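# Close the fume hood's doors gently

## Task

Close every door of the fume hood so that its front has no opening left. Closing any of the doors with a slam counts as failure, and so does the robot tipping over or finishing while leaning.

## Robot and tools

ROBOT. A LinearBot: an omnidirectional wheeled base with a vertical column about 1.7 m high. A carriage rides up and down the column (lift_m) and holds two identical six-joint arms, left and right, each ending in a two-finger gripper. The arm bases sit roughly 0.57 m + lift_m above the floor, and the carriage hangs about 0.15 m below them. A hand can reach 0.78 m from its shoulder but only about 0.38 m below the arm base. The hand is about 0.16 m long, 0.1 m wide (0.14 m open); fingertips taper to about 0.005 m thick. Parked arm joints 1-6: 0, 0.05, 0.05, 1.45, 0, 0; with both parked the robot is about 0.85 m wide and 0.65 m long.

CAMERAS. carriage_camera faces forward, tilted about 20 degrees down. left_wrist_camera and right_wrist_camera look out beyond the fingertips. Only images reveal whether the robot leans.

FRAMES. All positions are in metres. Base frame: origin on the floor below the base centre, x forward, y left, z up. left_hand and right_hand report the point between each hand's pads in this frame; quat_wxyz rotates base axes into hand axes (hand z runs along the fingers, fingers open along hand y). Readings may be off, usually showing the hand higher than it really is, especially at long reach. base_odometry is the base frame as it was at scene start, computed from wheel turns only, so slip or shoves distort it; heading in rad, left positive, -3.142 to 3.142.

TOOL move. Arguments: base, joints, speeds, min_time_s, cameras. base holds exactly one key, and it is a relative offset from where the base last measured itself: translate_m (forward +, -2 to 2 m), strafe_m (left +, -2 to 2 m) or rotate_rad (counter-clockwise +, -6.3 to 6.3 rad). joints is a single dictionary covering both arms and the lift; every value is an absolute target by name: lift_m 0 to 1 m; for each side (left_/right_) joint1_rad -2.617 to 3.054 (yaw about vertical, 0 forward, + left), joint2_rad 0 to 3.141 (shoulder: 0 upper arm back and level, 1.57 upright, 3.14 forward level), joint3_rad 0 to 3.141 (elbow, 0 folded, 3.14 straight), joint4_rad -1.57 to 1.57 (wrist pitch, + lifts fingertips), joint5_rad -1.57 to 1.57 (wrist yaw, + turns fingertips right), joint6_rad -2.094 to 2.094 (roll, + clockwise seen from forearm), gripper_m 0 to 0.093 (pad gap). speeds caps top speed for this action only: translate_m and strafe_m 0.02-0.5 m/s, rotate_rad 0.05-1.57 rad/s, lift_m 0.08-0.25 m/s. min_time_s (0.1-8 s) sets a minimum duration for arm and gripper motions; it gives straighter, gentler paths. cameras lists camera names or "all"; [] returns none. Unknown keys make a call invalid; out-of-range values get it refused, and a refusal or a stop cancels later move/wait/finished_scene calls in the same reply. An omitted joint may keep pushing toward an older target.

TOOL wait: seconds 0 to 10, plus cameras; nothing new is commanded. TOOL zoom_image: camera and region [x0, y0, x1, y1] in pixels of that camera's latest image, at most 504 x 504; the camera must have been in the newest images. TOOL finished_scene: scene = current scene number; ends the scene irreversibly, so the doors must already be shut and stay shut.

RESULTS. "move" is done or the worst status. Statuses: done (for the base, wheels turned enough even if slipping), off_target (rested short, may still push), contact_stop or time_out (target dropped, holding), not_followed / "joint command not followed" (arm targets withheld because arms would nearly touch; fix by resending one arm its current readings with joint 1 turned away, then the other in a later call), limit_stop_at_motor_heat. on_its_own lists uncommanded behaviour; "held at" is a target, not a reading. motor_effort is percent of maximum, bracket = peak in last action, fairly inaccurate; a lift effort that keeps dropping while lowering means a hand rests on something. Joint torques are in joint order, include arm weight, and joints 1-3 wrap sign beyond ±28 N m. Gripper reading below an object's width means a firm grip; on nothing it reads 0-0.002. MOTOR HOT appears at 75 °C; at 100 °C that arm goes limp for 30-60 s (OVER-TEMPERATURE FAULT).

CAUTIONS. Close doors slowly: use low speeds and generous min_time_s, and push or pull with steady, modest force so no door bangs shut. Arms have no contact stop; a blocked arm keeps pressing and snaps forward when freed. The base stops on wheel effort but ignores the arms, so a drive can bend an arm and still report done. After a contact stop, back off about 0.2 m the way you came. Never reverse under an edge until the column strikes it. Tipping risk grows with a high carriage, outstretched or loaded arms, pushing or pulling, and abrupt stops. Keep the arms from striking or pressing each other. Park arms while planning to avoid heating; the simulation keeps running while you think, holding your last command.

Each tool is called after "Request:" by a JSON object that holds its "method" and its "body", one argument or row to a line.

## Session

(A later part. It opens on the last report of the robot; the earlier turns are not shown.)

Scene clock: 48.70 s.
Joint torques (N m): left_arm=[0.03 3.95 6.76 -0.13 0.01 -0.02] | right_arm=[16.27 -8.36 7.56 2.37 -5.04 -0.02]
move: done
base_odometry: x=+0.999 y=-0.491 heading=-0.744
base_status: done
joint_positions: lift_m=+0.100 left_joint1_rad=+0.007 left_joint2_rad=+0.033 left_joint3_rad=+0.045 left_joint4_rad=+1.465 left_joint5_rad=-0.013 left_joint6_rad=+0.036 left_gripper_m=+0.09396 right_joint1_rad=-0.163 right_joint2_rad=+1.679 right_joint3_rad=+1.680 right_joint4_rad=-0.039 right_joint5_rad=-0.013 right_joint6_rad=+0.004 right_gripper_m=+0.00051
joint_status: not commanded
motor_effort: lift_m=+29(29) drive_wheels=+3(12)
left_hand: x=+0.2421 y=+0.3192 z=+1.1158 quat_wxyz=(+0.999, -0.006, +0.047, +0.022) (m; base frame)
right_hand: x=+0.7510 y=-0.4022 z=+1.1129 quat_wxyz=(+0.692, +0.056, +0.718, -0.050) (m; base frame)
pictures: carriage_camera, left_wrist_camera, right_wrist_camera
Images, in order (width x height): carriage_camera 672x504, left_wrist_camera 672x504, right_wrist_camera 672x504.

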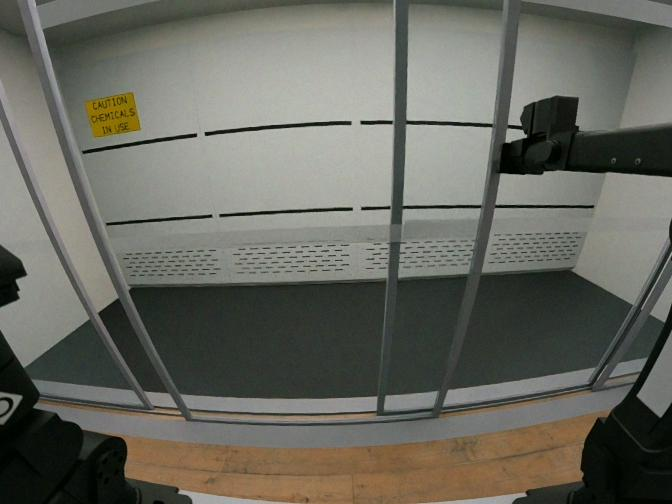

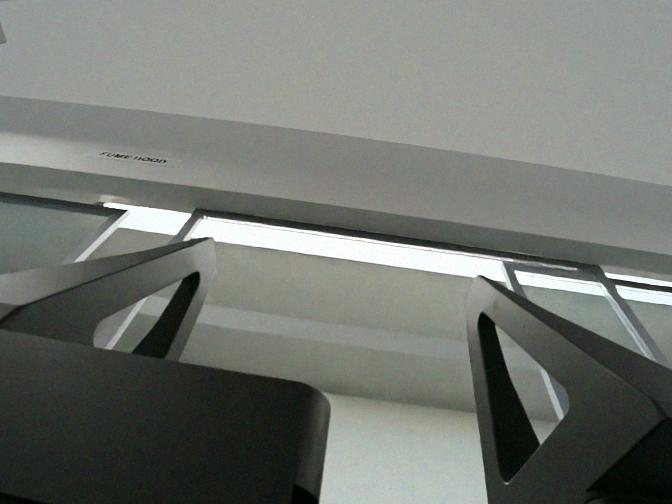

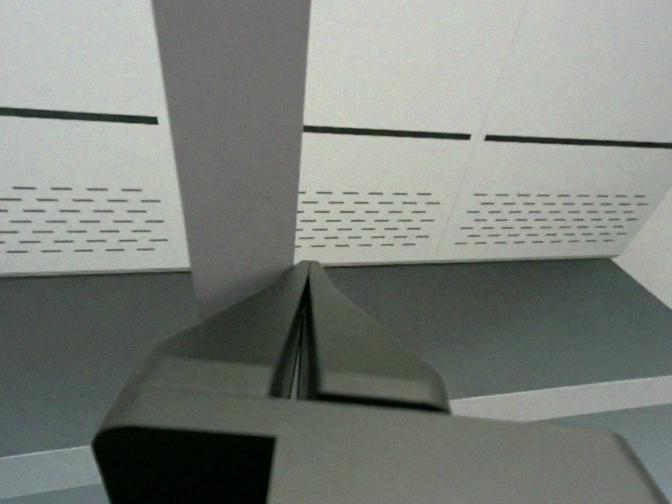

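Request:
{"method": "move", "body": {
  "base": {"translate_m": -0.008},
  "cameras": []
}}

Request:
{"method": "move", "body": {
  "base": {"strafe_m": 0.18},
  "speeds": {"strafe_m": 0.05}
}}

Request:
{"method": "zoom_image", "body": {
  "camera": "carriage_camera",
  "region": [0, 150, 300, 450]
}}

Request:
{"method": "zoom_image", "body": {
  "camera": "carriage_camera",
  "region": [360, 250, 560, 450]
}}

Scene clock: 49.57 s.
Joint torques (N m): left_arm=[-0.17 3.95 6.63 -0.21 -0.06 0.03] | right_arm=[16.18 -9.95 7.41 2.03 -4.86 -0.02]
move: done
base_odometry: x=+0.993 y=-0.486 heading=-0.744
base_status: done
joint_positions: lift_m=+0.100 left_joint1_rad=+0.007 left_joint2_rad=+0.033 left_joint3_rad=+0.045 left_joint4_rad=+1.465 left_joint5_rad=-0.013 left_joint6_rad=+0.036 left_gripper_m=+0.09396 right_joint1_rad=-0.163 right_joint2_rad=+1.694 right_joint3_rad=+1.680 right_joint4_rad=-0.004 right_joint5_rad=-0.032 right_joint6_rad=+0.004 right_gripper_m=+0.00051
joint_status: not commanded
motor_effort: lift_m=+29(29) drive_wheels=+5(12)
left_hand: x=+0.2422 y=+0.3192 z=+1.1158 quat_wxyz=(+0.999, -0.006, +0.047, +0.022) (m; base frame)
right_hand: x=+0.7565 y=-0.3997 z=+1.1136 quat_wxyz=(+0.699, +0.048, +0.712, -0.044) (m; base frame)
pictures: none
No camera images: "cameras" was empty.

Scene clock: 53.90 s.
Joint torques (N m): left_arm=[-0.24 3.78 6.72 -0.12 -0.04 0.01] | right_arm=[16.24 -9.22 7.45 2.22 -5.44 -0.06]
move: done
base_odometry: x=+1.115 y=-0.354 heading=-0.745
base_status: done
joint_positions: lift_m=+0.100 left_joint1_rad=+0.007 left_joint2_rad=+0.033 left_joint3_rad=+0.045 left_joint4_rad=+1.465 left_joint5_rad=-0.013 left_joint6_rad=+0.036 left_gripper_m=+0.09396 right_joint1_rad=-0.164 right_joint2_rad=+1.688 right_joint3_rad=+1.680 right_joint4_rad=-0.021 right_joint5_rad=+0.118 right_joint6_rad=+0.004 right_gripper_m=+0.00051
joint_status: not commanded
motor_effort: lift_m=+29(29) drive_wheels=+3(14)
left_hand: x=+0.2422 y=+0.3192 z=+1.1158 quat_wxyz=(+0.999, -0.006, +0.047, +0.022) (m; base frame)
right_hand: x=+0.7490 y=-0.4252 z=+1.1127 quat_wxyz=(+0.690, +0.101, +0.710, -0.098) (m; base frame)
pictures: carriage_camera, left_wrist_camera, right_wrist_camera
Images, in order (width x height): carriage_camera 672x504, left_wrist_camera 672x504, right_wrist_camera 672x504.

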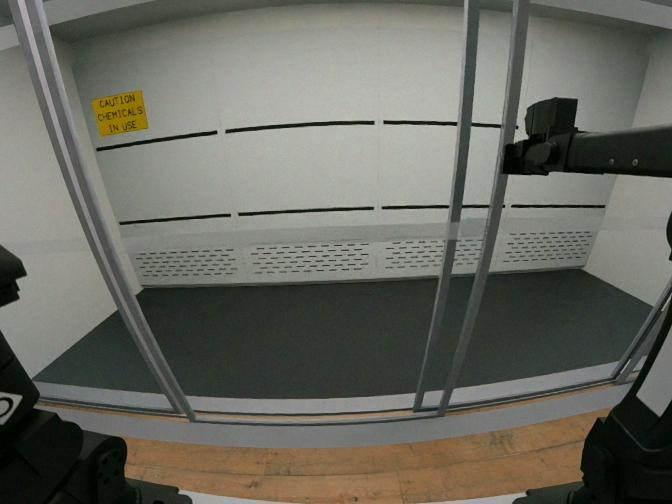

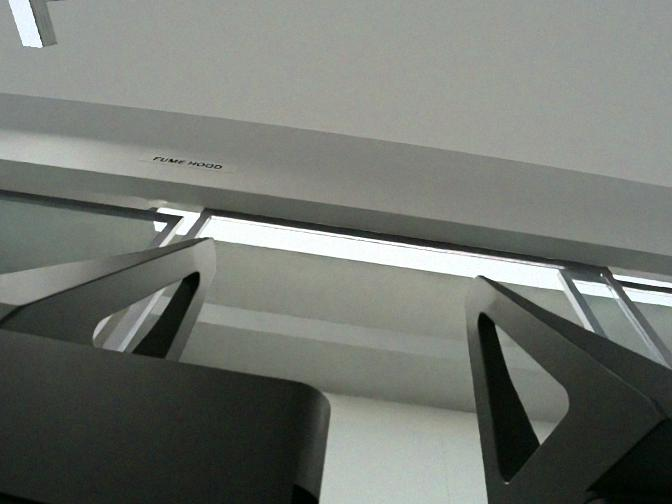

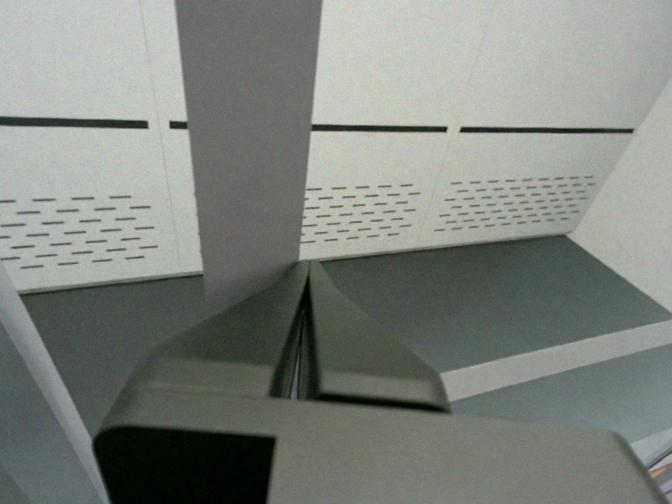

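Scaled by 1.680 from the camera's 672x504 image, which has a finer 960x720 frame.

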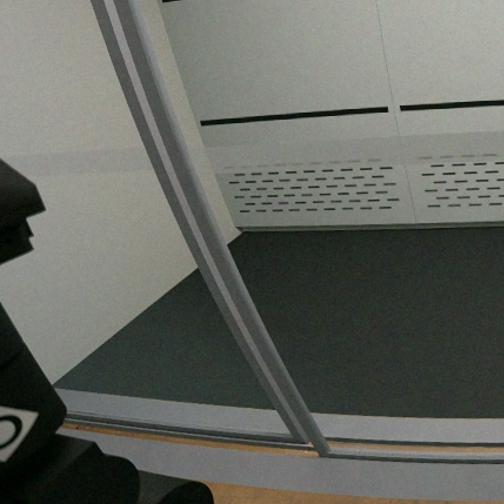

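Scaled by 2.520 from the camera's 672x504 image, which has a finer 960x720 frame.

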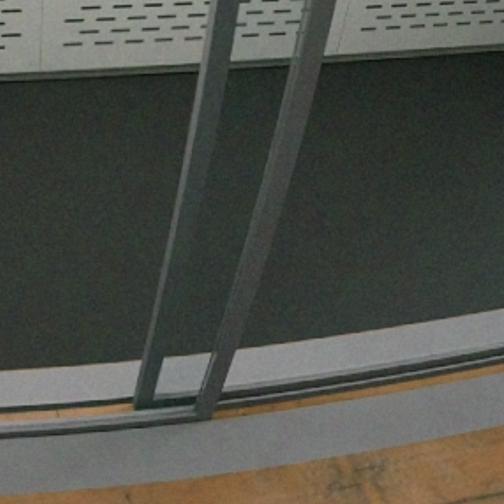

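Request:
{"method": "move", "body": {
  "base": {"strafe_m": 0.05},
  "speeds": {"strafe_m": 0.04}
}}

Request:
{"method": "zoom_image", "body": {
  "camera": "carriage_camera",
  "region": [0, 150, 300, 450]
}}

Request:
{"method": "zoom_image", "body": {
  "camera": "carriage_camera",
  "region": [360, 250, 560, 450]
}}

Scene clock: 57.30 s.
Joint torques (N m): left_arm=[-0.12 4.1 6.68 -0.1 -0.03 0.04] | right_arm=[-0.5 -8.57 6.26 1.97 -0.18 -0.04]
move: done
base_odometry: x=+1.149 y=-0.317 heading=-0.744
base_status: done
joint_positions: lift_m=+0.100 left_joint1_rad=+0.007 left_joint2_rad=+0.033 left_joint3_rad=+0.045 left_joint4_rad=+1.464 left_joint5_rad=-0.013 left_joint6_rad=+0.036 left_gripper_m=+0.09396 right_joint1_rad=+0.003 right_joint2_rad=+1.684 right_joint3_rad=+1.694 right_joint4_rad=-0.006 right_joint5_rad=-0.493 right_joint6_rad=+0.004 right_gripper_m=+0.00053
joint_status: not commanded
on_its_own: right_joint5_rad moved -0.611 to your old target -0.500
motor_effort: lift_m=+29(30) drive_wheels=-1(15)
left_hand: x=+0.2422 y=+0.3192 z=+1.1158 quat_wxyz=(+0.999, -0.006, +0.047, +0.022) (m; base frame)
right_hand: x=+0.7381 y=-0.2342 z=+1.1253 quat_wxyz=(+0.687, -0.172, +0.684, +0.174) (m; base frame)
pictures: carriage_camera, left_wrist_camera, right_wrist_camera
Images, in order (width x height): carriage_camera 672x504, left_wrist_camera 672x504, right_wrist_camera 672x504.

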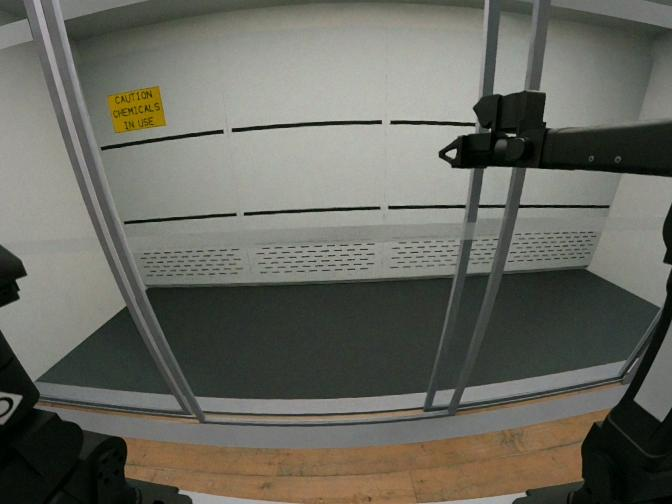

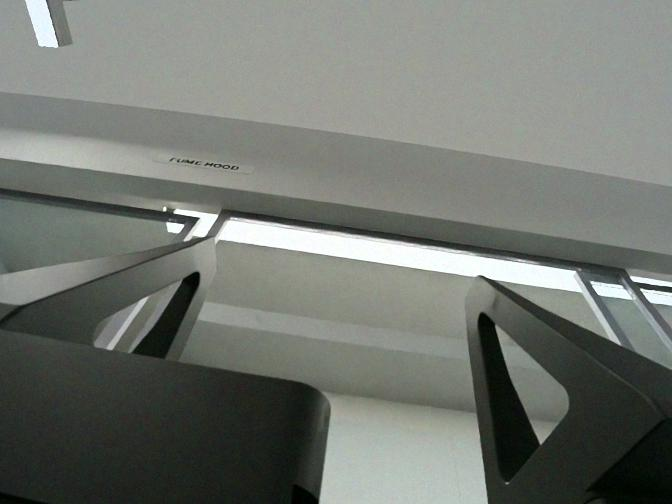

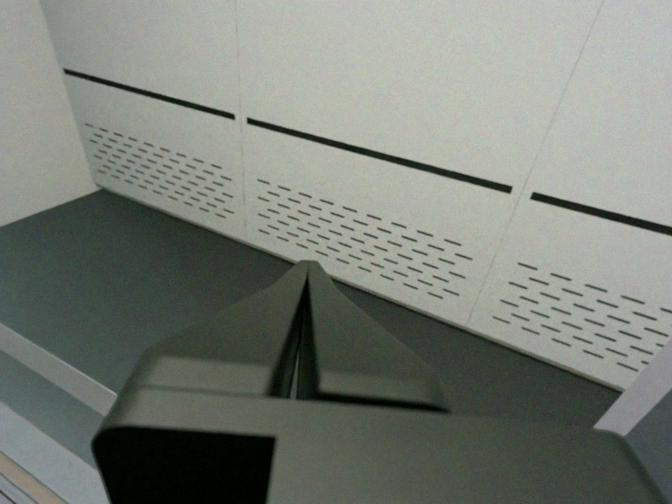

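Scaled by 1.680 from the camera's 672x504 image, which has a finer 960x720 frame.

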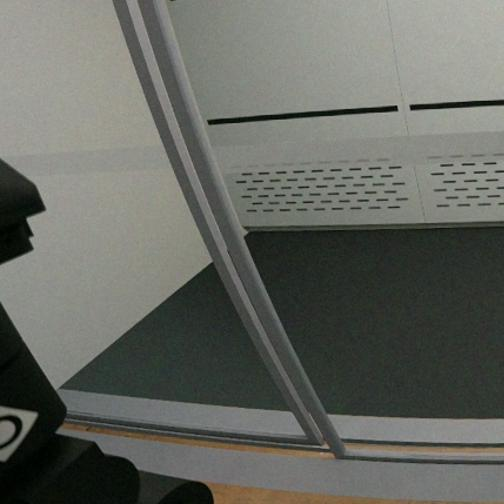

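Scaled by 2.520 from the camera's 672x504 image, which has a finer 960x720 frame.

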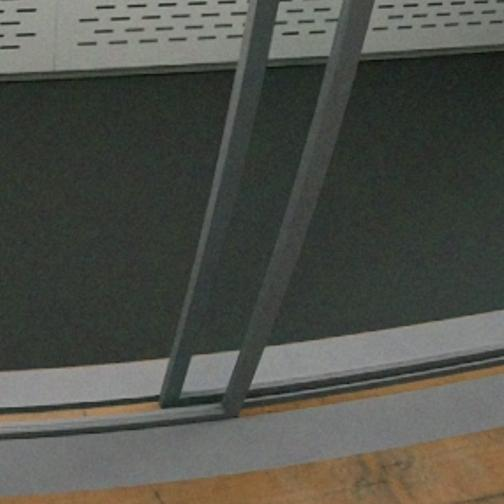

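Request:
{"method": "move", "body": {
  "base": {"translate_m": -0.12},
  "speeds": {"translate_m": 0.15},
  "cameras": []
}}

Request:
{"method": "move", "body": {
  "base": {"strafe_m": -0.3},
  "joints": {"right_joint1_rad": -0.05, "right_joint2_rad": 1.7, "right_joint3_rad": 1.7, "right_joint4_rad": 0, "right_joint5_rad": -0.15, "right_joint6_rad": 0},
  "speeds": {"strafe_m": 0.2},
  "cameras": ["carriage_camera", "right_wrist_camera"]
}}

Request:
{"method": "zoom_image", "body": {
  "camera": "carriage_camera",
  "region": [300, 60, 560, 320]
}}

Scene clock: 59.60 s.
Joint torques (N m): left_arm=[-0.17 3.86 6.52 -0.11 0.02 0.02] | right_arm=[-0.34 -9.37 6.46 1.96 -0.17 -0.08]
move: done
base_odometry: x=+1.061 y=-0.235 heading=-0.744
base_status: done
joint_positions: lift_m=+0.100 left_joint1_rad=+0.007 left_joint2_rad=+0.033 left_joint3_rad=+0.045 left_joint4_rad=+1.464 left_joint5_rad=-0.013 left_joint6_rad=+0.036 left_gripper_m=+0.09396 right_joint1_rad=+0.003 right_joint2_rad=+1.690 right_joint3_rad=+1.694 right_joint4_rad=-0.004 right_joint5_rad=-0.493 right_joint6_rad=+0.004 right_gripper_m=+0.00053
joint_status: not commanded
motor_effort: lift_m=+29(29) drive_wheels=+0(10)
left_hand: x=+0.2422 y=+0.3192 z=+1.1158 quat_wxyz=(+0.999, -0.006, +0.047, +0.022) (m; base frame)
right_hand: x=+0.7402 y=-0.2342 z=+1.1224 quat_wxyz=(+0.685, -0.172, +0.686, +0.175) (m; base frame)
pictures: none
No camera images: "cameras" was empty.

Scene clock: 62.27 s.
Joint torques (N m): left_arm=[0.03 3.99 6.53 -0.14 -0.05 0] | right_arm=[-0.44 -9.44 6.24 2.01 0.08 -0.04]
move: done
base_odometry: x=+0.857 y=-0.456 heading=-0.745
base_status: done
joint_positions: lift_m=+0.100 left_joint1_rad=+0.007 left_joint2_rad=+0.033 left_joint3_rad=+0.045 left_joint4_rad=+1.464 left_joint5_rad=-0.013 left_joint6_rad=+0.036 left_gripper_m=+0.09396 right_joint1_rad=-0.047 right_joint2_rad=+1.690 right_joint3_rad=+1.694 right_joint4_rad=-0.004 right_joint5_rad=-0.161 right_joint6_rad=+0.004 right_gripper_m=+0.00053
joint_status: all done
motor_effort: lift_m=+29(29) drive_wheels=-2(9)
left_hand: x=+0.2422 y=+0.3192 z=+1.1158 quat_wxyz=(+0.999, -0.006, +0.047, +0.022) (m; base frame)
right_hand: x=+0.7593 y=-0.3148 z=+1.1224 quat_wxyz=(+0.706, -0.039, +0.706, +0.042) (m; base frame)
pictures: carriage_camera, right_wrist_camera
Images, in order (width x height): carriage_camera 672x504, right_wrist_camera 672x504.

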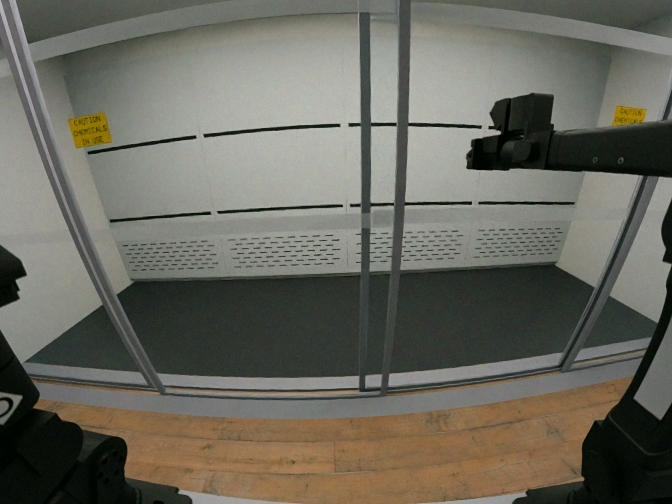

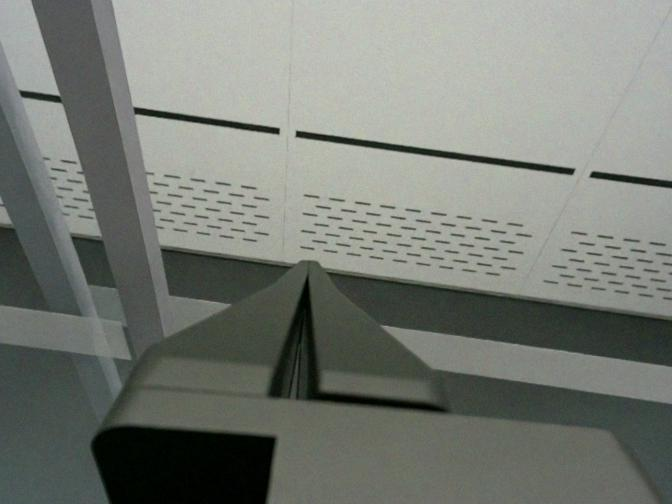

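Scaled by 1.938 from the camera's 672x504 image, which has a finer 960x720 frame.

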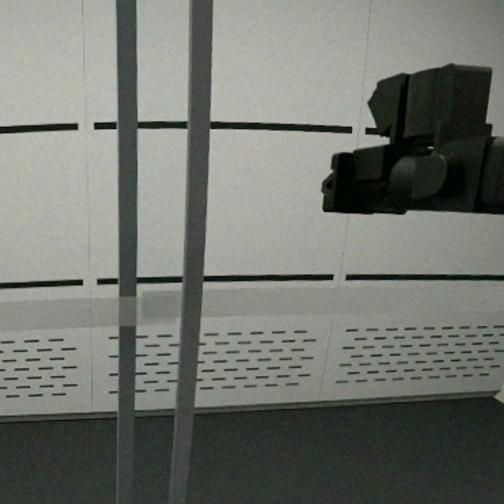

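Request:
{"method": "move", "body": {
  "base": {"translate_m": 0.138},
  "speeds": {"translate_m": 0.1},
  "cameras": ["right_wrist_camera"]
}}

Request:
{"method": "move", "body": {
  "base": {"strafe_m": 0.14},
  "speeds": {"strafe_m": 0.05},
  "cameras": ["carriage_camera", "right_wrist_camera"]
}}

Scene clock: 64.67 s.
Joint torques (N m): left_arm=[-0.18 3.89 6.64 -0.13 -0.01 0.06] | right_arm=[-0.53 -9.66 6.46 2.03 0.08 -0.08]
move: done
base_odometry: x=+0.959 y=-0.549 heading=-0.745
base_status: done
joint_positions: lift_m=+0.100 left_joint1_rad=+0.007 left_joint2_rad=+0.033 left_joint3_rad=+0.045 left_joint4_rad=+1.465 left_joint5_rad=-0.013 left_joint6_rad=+0.036 left_gripper_m=+0.09396 right_joint1_rad=-0.047 right_joint2_rad=+1.691 right_joint3_rad=+1.694 right_joint4_rad=-0.003 right_joint5_rad=-0.161 right_joint6_rad=+0.004 right_gripper_m=+0.00053
joint_status: not commanded
motor_effort: lift_m=+29(29) drive_wheels=-3(10)
left_hand: x=+0.2422 y=+0.3192 z=+1.1158 quat_wxyz=(+0.999, -0.006, +0.047, +0.022) (m; base frame)
right_hand: x=+0.7596 y=-0.3148 z=+1.1224 quat_wxyz=(+0.706, -0.039, +0.706, +0.042) (m; base frame)
pictures: right_wrist_camera
Images, in order (width x height): right_wrist_camera 672x504.

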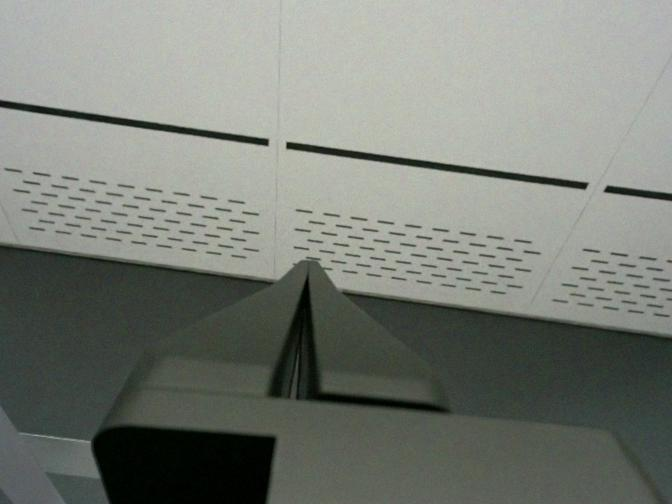

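Scene clock: 67.97 s.
Joint torques (N m): left_arm=[-0.39 3.77 6.5 -0.1 -0.03 0.03] | right_arm=[0.65 -9.65 6.34 2.03 -0.32 -0.05]
move: done
base_odometry: x=+1.054 y=-0.447 heading=-0.745
base_status: done
joint_positions: lift_m=+0.100 left_joint1_rad=+0.007 left_joint2_rad=+0.033 left_joint3_rad=+0.045 left_joint4_rad=+1.465 left_joint5_rad=-0.013 left_joint6_rad=+0.036 left_gripper_m=+0.09396 right_joint1_rad=-0.058 right_joint2_rad=+1.691 right_joint3_rad=+1.694 right_joint4_rad=-0.003 right_joint5_rad=-0.128 right_joint6_rad=+0.004 right_gripper_m=+0.00053
joint_status: not commanded
motor_effort: lift_m=+29(29) drive_wheels=-2(8)
left_hand: x=+0.2422 y=+0.3192 z=+1.1158 quat_wxyz=(+0.999, -0.006, +0.047, +0.022) (m; base frame)
right_hand: x=+0.7601 y=-0.3262 z=+1.1224 quat_wxyz=(+0.707, -0.023, +0.707, +0.026) (m; base frame)
pictures: carriage_camera, right_wrist_camera
Images, in order (width x height): carriage_camera 672x504, right_wrist_camera 672x504.

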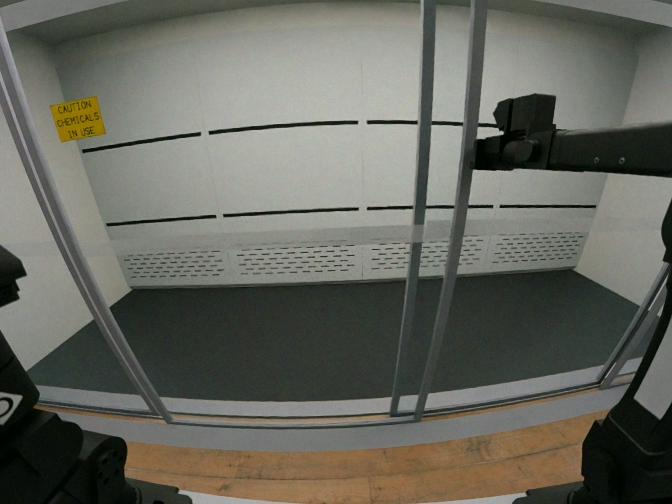

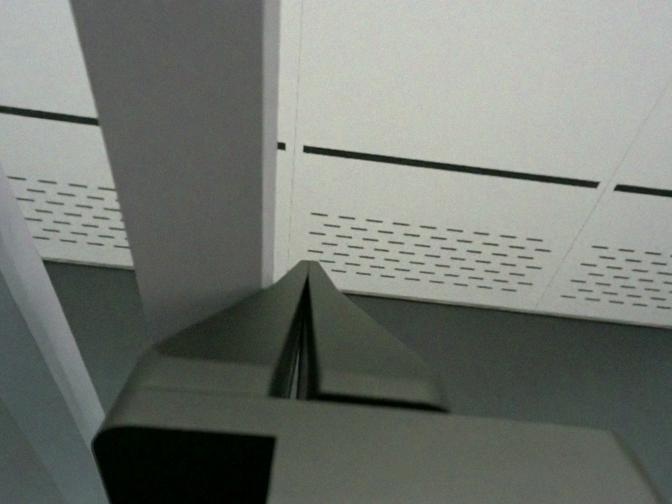

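Request:
{"method": "move", "body": {
  "base": {"strafe_m": 0.09},
  "joints": {"right_joint5_rad": -0.7},
  "speeds": {"strafe_m": 0.04},
  "min_time_s": 2,
  "cameras": ["carriage_camera", "right_wrist_camera"]
}}

Scene clock: 71.33 s.
Joint torques (N m): left_arm=[-0.21 3.99 6.69 -0.13 -0.08 0.03] | right_arm=[15.01 -10.96 6.35 1.77 -3.74 0.08]
move: off_target
base_odometry: x=+1.115 y=-0.381 heading=-0.746
base_status: done
joint_positions: lift_m=+0.100 left_joint1_rad=+0.007 left_joint2_rad=+0.033 left_joint3_rad=+0.045 left_joint4_rad=+1.465 left_joint5_rad=-0.013 left_joint6_rad=+0.036 left_gripper_m=+0.09396 right_joint1_rad=-0.202 right_joint2_rad=+1.703 right_joint3_rad=+1.694 right_joint4_rad=+0.022 right_joint5_rad=-0.341 right_joint6_rad=-0.008 right_gripper_m=+0.00050
joint_status: right_joint5_rad off_target (ended at -0.340, target -0.700)
motor_effort: lift_m=+29(29) drive_wheels=+3(11)
left_hand: x=+0.2422 y=+0.3192 z=+1.1158 quat_wxyz=(+0.999, -0.006, +0.047, +0.022) (m; base frame)
right_hand: x=+0.7558 y=-0.3680 z=+1.1219 quat_wxyz=(+0.710, -0.053, +0.701, +0.045) (m; base frame)
pictures: carriage_camera, right_wrist_camera
Images, in order (width x height): carriage_camera 672x504, right_wrist_camera 672x504.

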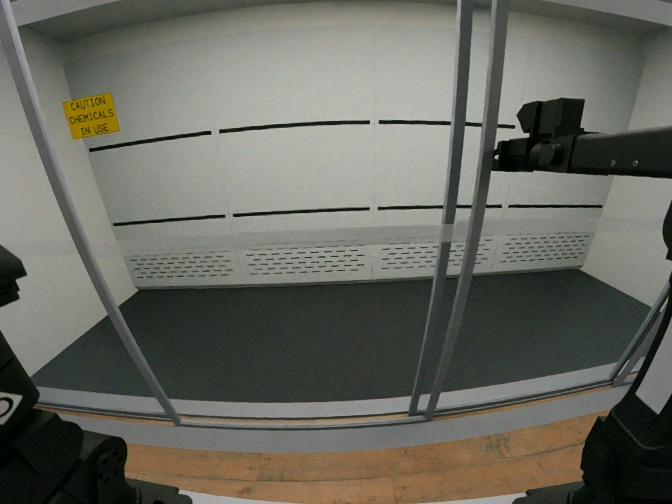

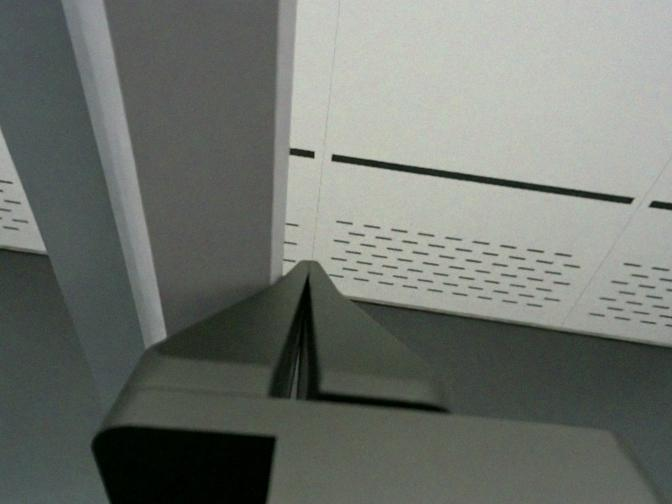

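Request:
{"method": "zoom_image", "body": {
  "camera": "carriage_camera",
  "region": [0, 150, 300, 450]
}}

Request:
{"method": "zoom_image", "body": {
  "camera": "carriage_camera",
  "region": [360, 250, 560, 450]
}}

Scaled by 1.680 from the camera's 672x504 image, which has a finer 960x720 frame.

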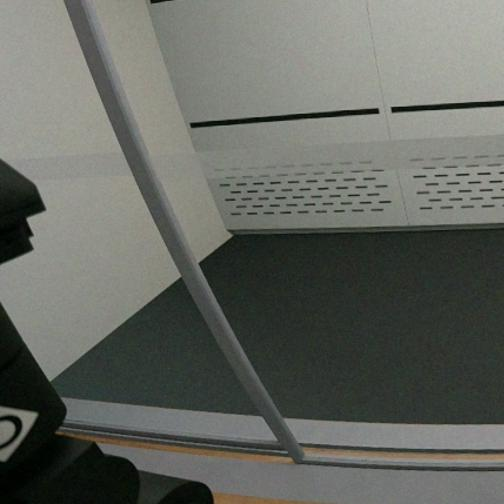

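Scaled by 2.520 from the camera's 672x504 image, which has a finer 960x720 frame.

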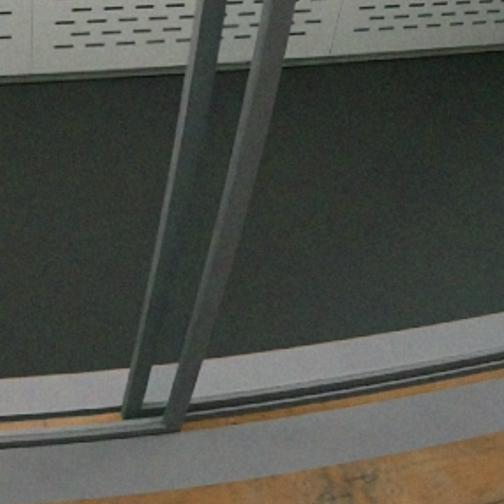

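Request:
{"method": "move", "body": {
  "base": {"strafe_m": 0.03},
  "speeds": {"strafe_m": 0.03},
  "cameras": ["carriage_camera", "right_wrist_camera"]
}}

Request:
{"method": "zoom_image", "body": {
  "camera": "carriage_camera",
  "region": [0, 150, 300, 450]
}}

Request:
{"method": "zoom_image", "body": {
  "camera": "carriage_camera",
  "region": [360, 250, 560, 450]
}}

Scene clock: 73.80 s.
Joint torques (N m): left_arm=[-0.05 3.97 6.68 -0.2 -0.08 0.03] | right_arm=[16.49 -10.99 6.39 1.75 -3.96 0.06]
move: done
base_odometry: x=+1.135 y=-0.359 heading=-0.746
base_status: done
joint_positions: lift_m=+0.100 left_joint1_rad=+0.007 left_joint2_rad=+0.033 left_joint3_rad=+0.045 left_joint4_rad=+1.465 left_joint5_rad=-0.013 left_joint6_rad=+0.036 left_gripper_m=+0.09396 right_joint1_rad=-0.215 right_joint2_rad=+1.703 right_joint3_rad=+1.694 right_joint4_rad=+0.019 right_joint5_rad=-0.320 right_joint6_rad=-0.008 right_gripper_m=+0.00050
joint_status: not commanded
motor_effort: lift_m=+29(29) drive_wheels=+4(11)
left_hand: x=+0.2422 y=+0.3192 z=+1.1158 quat_wxyz=(+0.999, -0.006, +0.047, +0.022) (m; base frame)
right_hand: x=+0.7554 y=-0.3787 z=+1.1212 quat_wxyz=(+0.710, -0.041, +0.703, +0.033) (m; base frame)
pictures: carriage_camera, right_wrist_camera
Images, in order (width x height): carriage_camera 672x504, right_wrist_camera 672x504.

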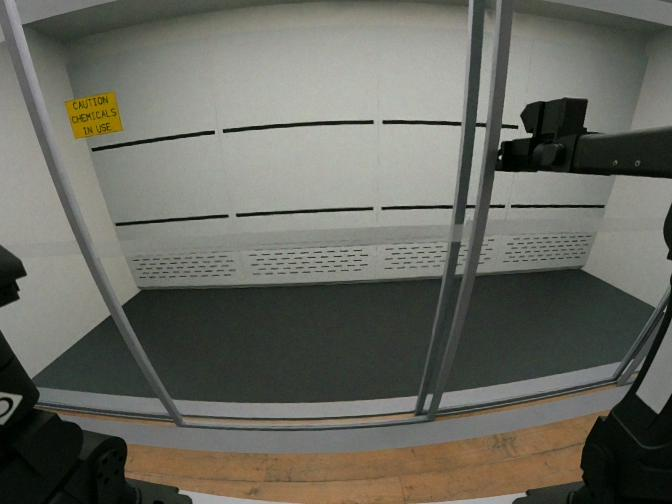

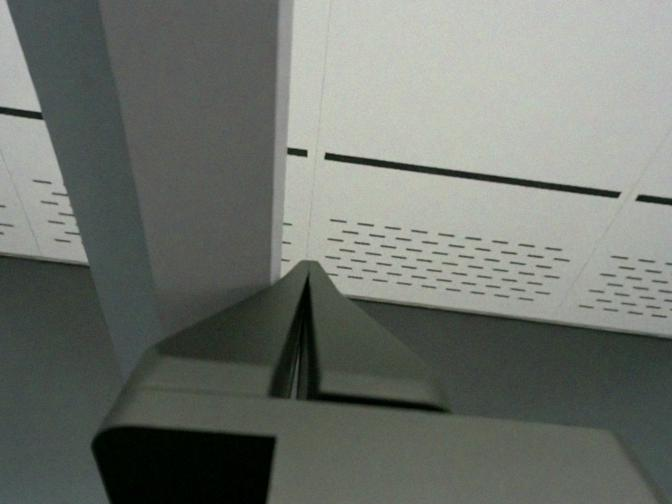

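Scaled by 1.680 from the camera's 672x504 image, which has a finer 960x720 frame.

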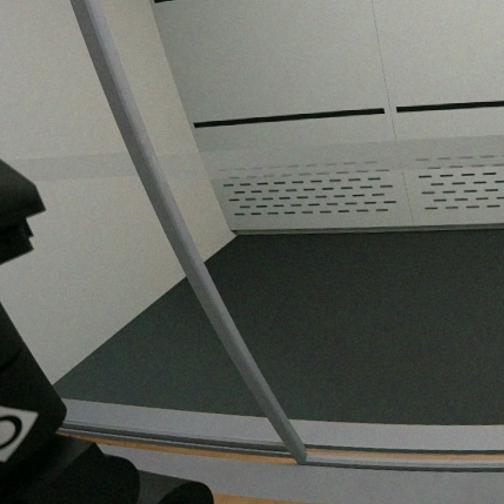

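Scaled by 2.520 from the camera's 672x504 image, which has a finer 960x720 frame.

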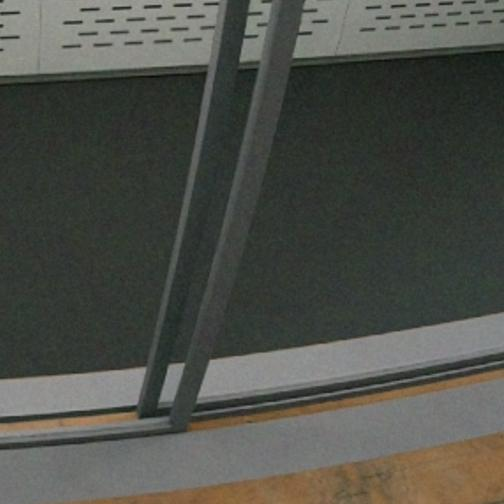

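Request:
{"method": "move", "body": {
  "base": {"strafe_m": 0.012},
  "speeds": {"strafe_m": 0.03},
  "cameras": ["carriage_camera"]
}}

Request:
{"method": "zoom_image", "body": {
  "camera": "carriage_camera",
  "region": [360, 250, 560, 450]
}}

Request:
{"method": "move", "body": {
  "base": {"strafe_m": -0.25},
  "speeds": {"strafe_m": 0.1},
  "cameras": ["carriage_camera"]
}}

Request:
{"method": "move", "body": {
  "base": {"translate_m": -0.25},
  "speeds": {"translate_m": 0.2},
  "joints": {"right_joint1_rad": 0, "right_joint2_rad": 0.05, "right_joint3_rad": 0.05, "right_joint4_rad": 1.45, "right_joint5_rad": 0, "right_joint6_rad": 0},
  "min_time_s": 3,
  "cameras": ["carriage_camera"]
}}

Request:
{"method": "zoom_image", "body": {
  "camera": "carriage_camera",
  "region": [300, 260, 460, 420]
}}

Request:
{"method": "move", "body": {
  "base": {"strafe_m": 1.0},
  "speeds": {"strafe_m": 0.3},
  "cameras": ["carriage_camera"]
}}

Request:
{"method": "zoom_image", "body": {
  "camera": "carriage_camera",
  "region": [250, 230, 410, 390]
}}

Scene clock: 75.20 s.
Joint torques (N m): left_arm=[-0.1 3.93 6.69 -0.14 -0.01 0.02] | right_arm=[16.31 -10.65 6.35 1.81 -4.64 0.05]
move: done
base_odometry: x=+1.143 y=-0.350 heading=-0.747
base_status: done
joint_positions: lift_m=+0.100 left_joint1_rad=+0.007 left_joint2_rad=+0.033 left_joint3_rad=+0.045 left_joint4_rad=+1.465 left_joint5_rad=-0.013 left_joint6_rad=+0.036 left_gripper_m=+0.09396 right_joint1_rad=-0.214 right_joint2_rad=+1.702 right_joint3_rad=+1.694 right_joint4_rad=+0.016 right_joint5_rad=-0.254 right_joint6_rad=-0.008 right_gripper_m=+0.00050
joint_status: not commanded
motor_effort: lift_m=+29(29) drive_wheels=+5(11)
left_hand: x=+0.2422 y=+0.3192 z=+1.1158 quat_wxyz=(+0.999, -0.006, +0.047, +0.022) (m; base frame)
right_hand: x=+0.7558 y=-0.3897 z=+1.1212 quat_wxyz=(+0.710, -0.017, +0.704, +0.010) (m; base frame)
pictures: carriage_camera
Images, in order (width x height): carriage_camera 672x504.

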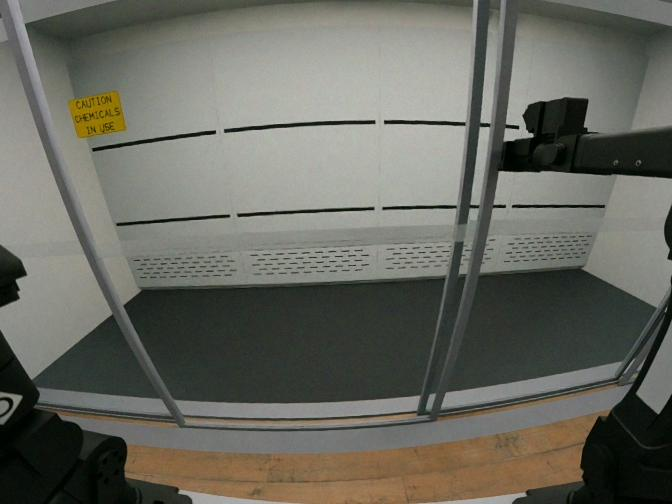

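Scaled by 2.520 from the camera's 672x504 image, which has a finer 960x720 frame.

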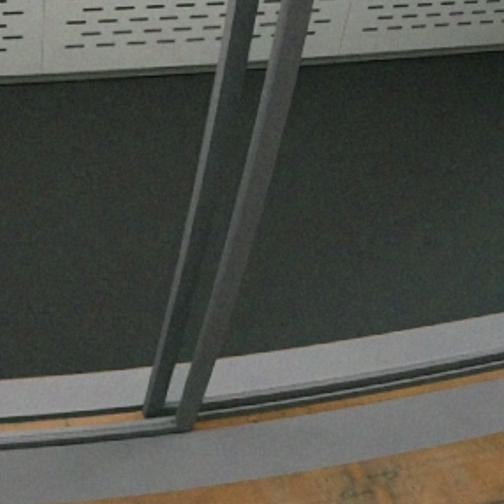

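Scene clock: 78.47 s.
Joint torques (N m): left_arm=[-0.2 3.81 6.63 -0.1 -0.05 0.07] | right_arm=[0.27 -10.66 6.2 1.67 -0.23 0.08]
move: done
base_odometry: x=+0.974 y=-0.534 heading=-0.746
base_status: done
joint_positions: lift_m=+0.100 left_joint1_rad=+0.007 left_joint2_rad=+0.033 left_joint3_rad=+0.045 left_joint4_rad=+1.465 left_joint5_rad=-0.013 left_joint6_rad=+0.036 left_gripper_m=+0.09396 right_joint1_rad=-0.055 right_joint2_rad=+1.702 right_joint3_rad=+1.694 right_joint4_rad=+0.016 right_joint5_rad=-0.688 right_joint6_rad=-0.010 right_gripper_m=+0.00050
joint_status: not commanded
on_its_own: right_joint5_rad moved -0.434 to your old target -0.700
motor_effort: lift_m=+29(29) drive_wheels=-2(7)
left_hand: x=+0.2422 y=+0.3192 z=+1.1158 quat_wxyz=(+0.999, -0.006, +0.047, +0.022) (m; base frame)
right_hand: x=+0.7308 y=-0.2356 z=+1.1209 quat_wxyz=(+0.676, -0.224, +0.668, +0.216) (m; base frame)
pictures: carriage_camera
Images, in order (width x height): carriage_camera 672x504.

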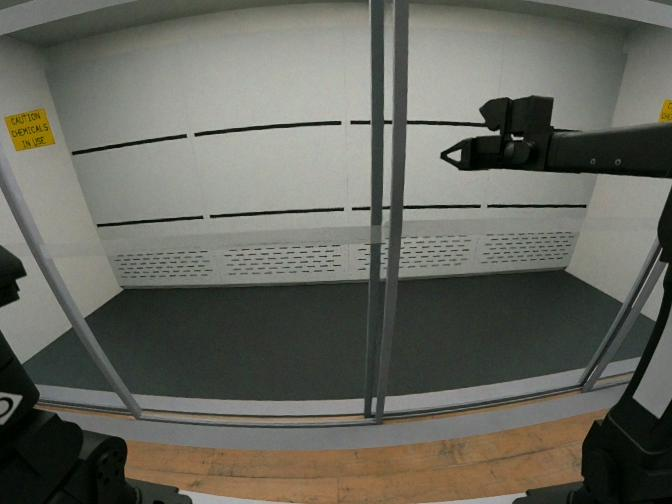

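Scene clock: 81.80 s.
Joint torques (N m): left_arm=[0.14 4 6.6 -0.16 -0.1 0] | right_arm=[0.72 3.21 3.55 0.09 0.09 0.11]
move: done
base_odometry: x=+0.790 y=-0.364 heading=-0.746
base_status: done
joint_positions: lift_m=+0.100 left_joint1_rad=+0.007 left_joint2_rad=+0.033 left_joint3_rad=+0.045 left_joint4_rad=+1.464 left_joint5_rad=-0.013 left_joint6_rad=+0.036 left_gripper_m=+0.09396 right_joint1_rad=-0.007 right_joint2_rad=+0.058 right_joint3_rad=+0.060 right_joint4_rad=+1.435 right_joint5_rad=-0.014 right_joint6_rad=-0.009 right_gripper_m=+0.00050
joint_status: all done
motor_effort: lift_m=+29(29) drive_wheels=-1(8)
left_hand: x=+0.2422 y=+0.3192 z=+1.1158 quat_wxyz=(+0.999, -0.006, +0.047, +0.022) (m; base frame)
right_hand: x=+0.2531 y=-0.3147 z=+1.1188 quat_wxyz=(+0.998, -0.007, +0.067, -0.008) (m; base frame)
pictures: carriage_camera
Images, in order (width x height): carriage_camera 672x504.

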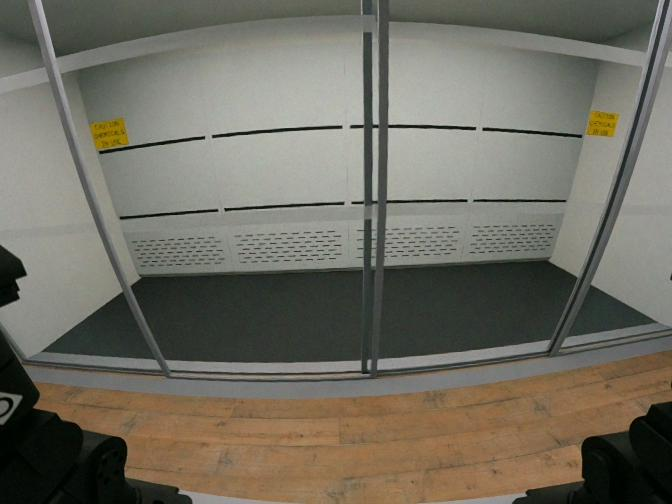

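Scaled by 3.150 from the camera's 672x504 image, which has a finer 960x720 frame.

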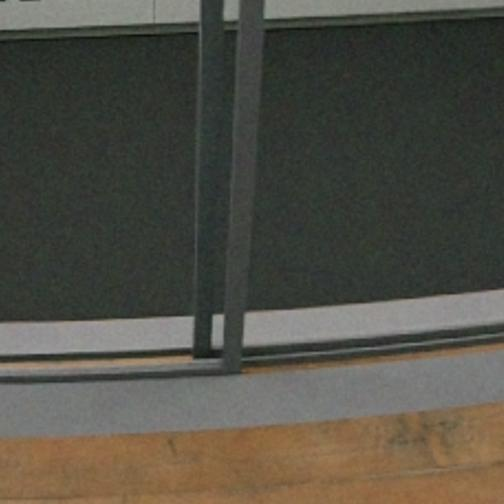

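Scene clock: 86.73 s.
Joint torques (N m): left_arm=[-0.27 3.74 6.72 -0.12 -0.05 -0.04] | right_arm=[0.35 3.47 3.51 0.07 0.04 0.09]
move: done
base_odometry: x=+1.469 y=+0.370 heading=-0.746
base_status: done
joint_positions: lift_m=+0.100 left_joint1_rad=+0.007 left_joint2_rad=+0.033 left_joint3_rad=+0.045 left_joint4_rad=+1.464 left_joint5_rad=-0.013 left_joint6_rad=+0.036 left_gripper_m=+0.09396 right_joint1_rad=-0.005 right_joint2_rad=+0.058 right_joint3_rad=+0.060 right_joint4_rad=+1.437 right_joint5_rad=-0.011 right_joint6_rad=-0.009 right_gripper_m=+0.00050
joint_status: not commanded
motor_effort: lift_m=+29(29) drive_wheels=-2(9)
left_hand: x=+0.2422 y=+0.3192 z=+1.1158 quat_wxyz=(+0.999, -0.006, +0.047, +0.022) (m; base frame)
right_hand: x=+0.2525 y=-0.3152 z=+1.1189 quat_wxyz=(+0.998, -0.005, +0.066, -0.007) (m; base frame)
pictures: carriage_camera
Images, in order (width x height): carriage_camera 672x504.

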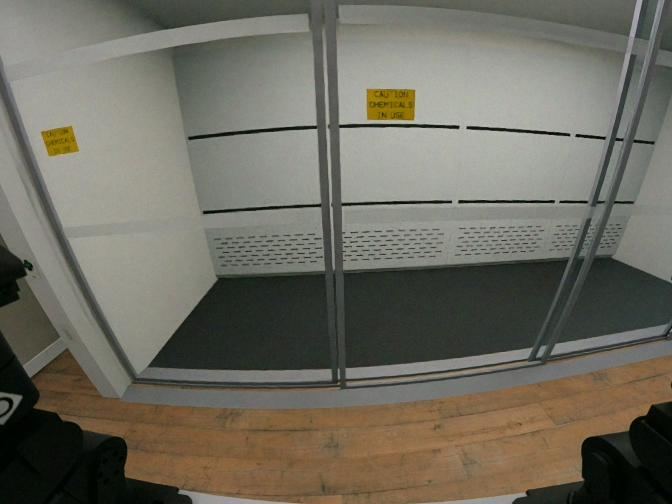

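Scaled by 3.150 from the camera's 672x504 image, which has a finer 960x720 frame.

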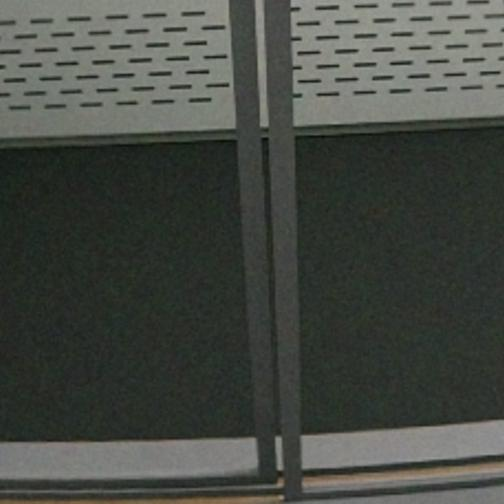

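Request:
{"method": "zoom_image", "body": {
  "camera": "carriage_camera",
  "region": [0, 80, 180, 400]
}}

Request:
{"method": "zoom_image", "body": {
  "camera": "carriage_camera",
  "region": [90, 300, 190, 400]
}}

Scaled by 1.575 from the camera's 672x504 image, which has a finer 960x720 frame.

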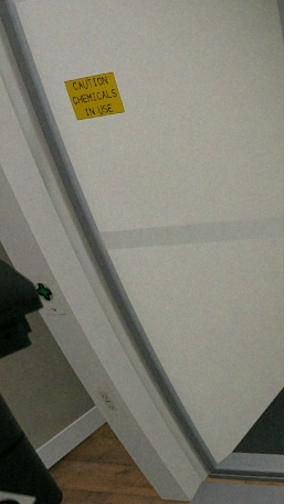

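Scaled by 5.040 from the camera's 672x504 image, which has a finer 960x720 frame.

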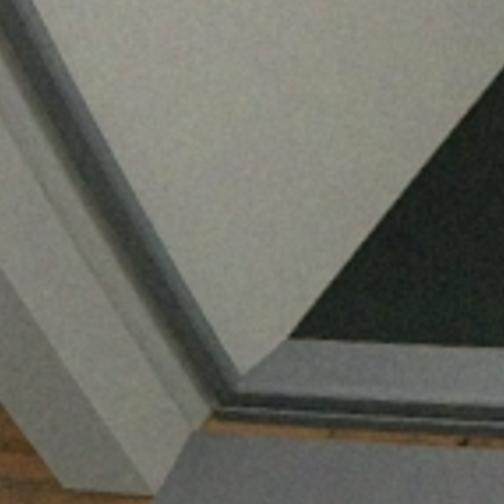

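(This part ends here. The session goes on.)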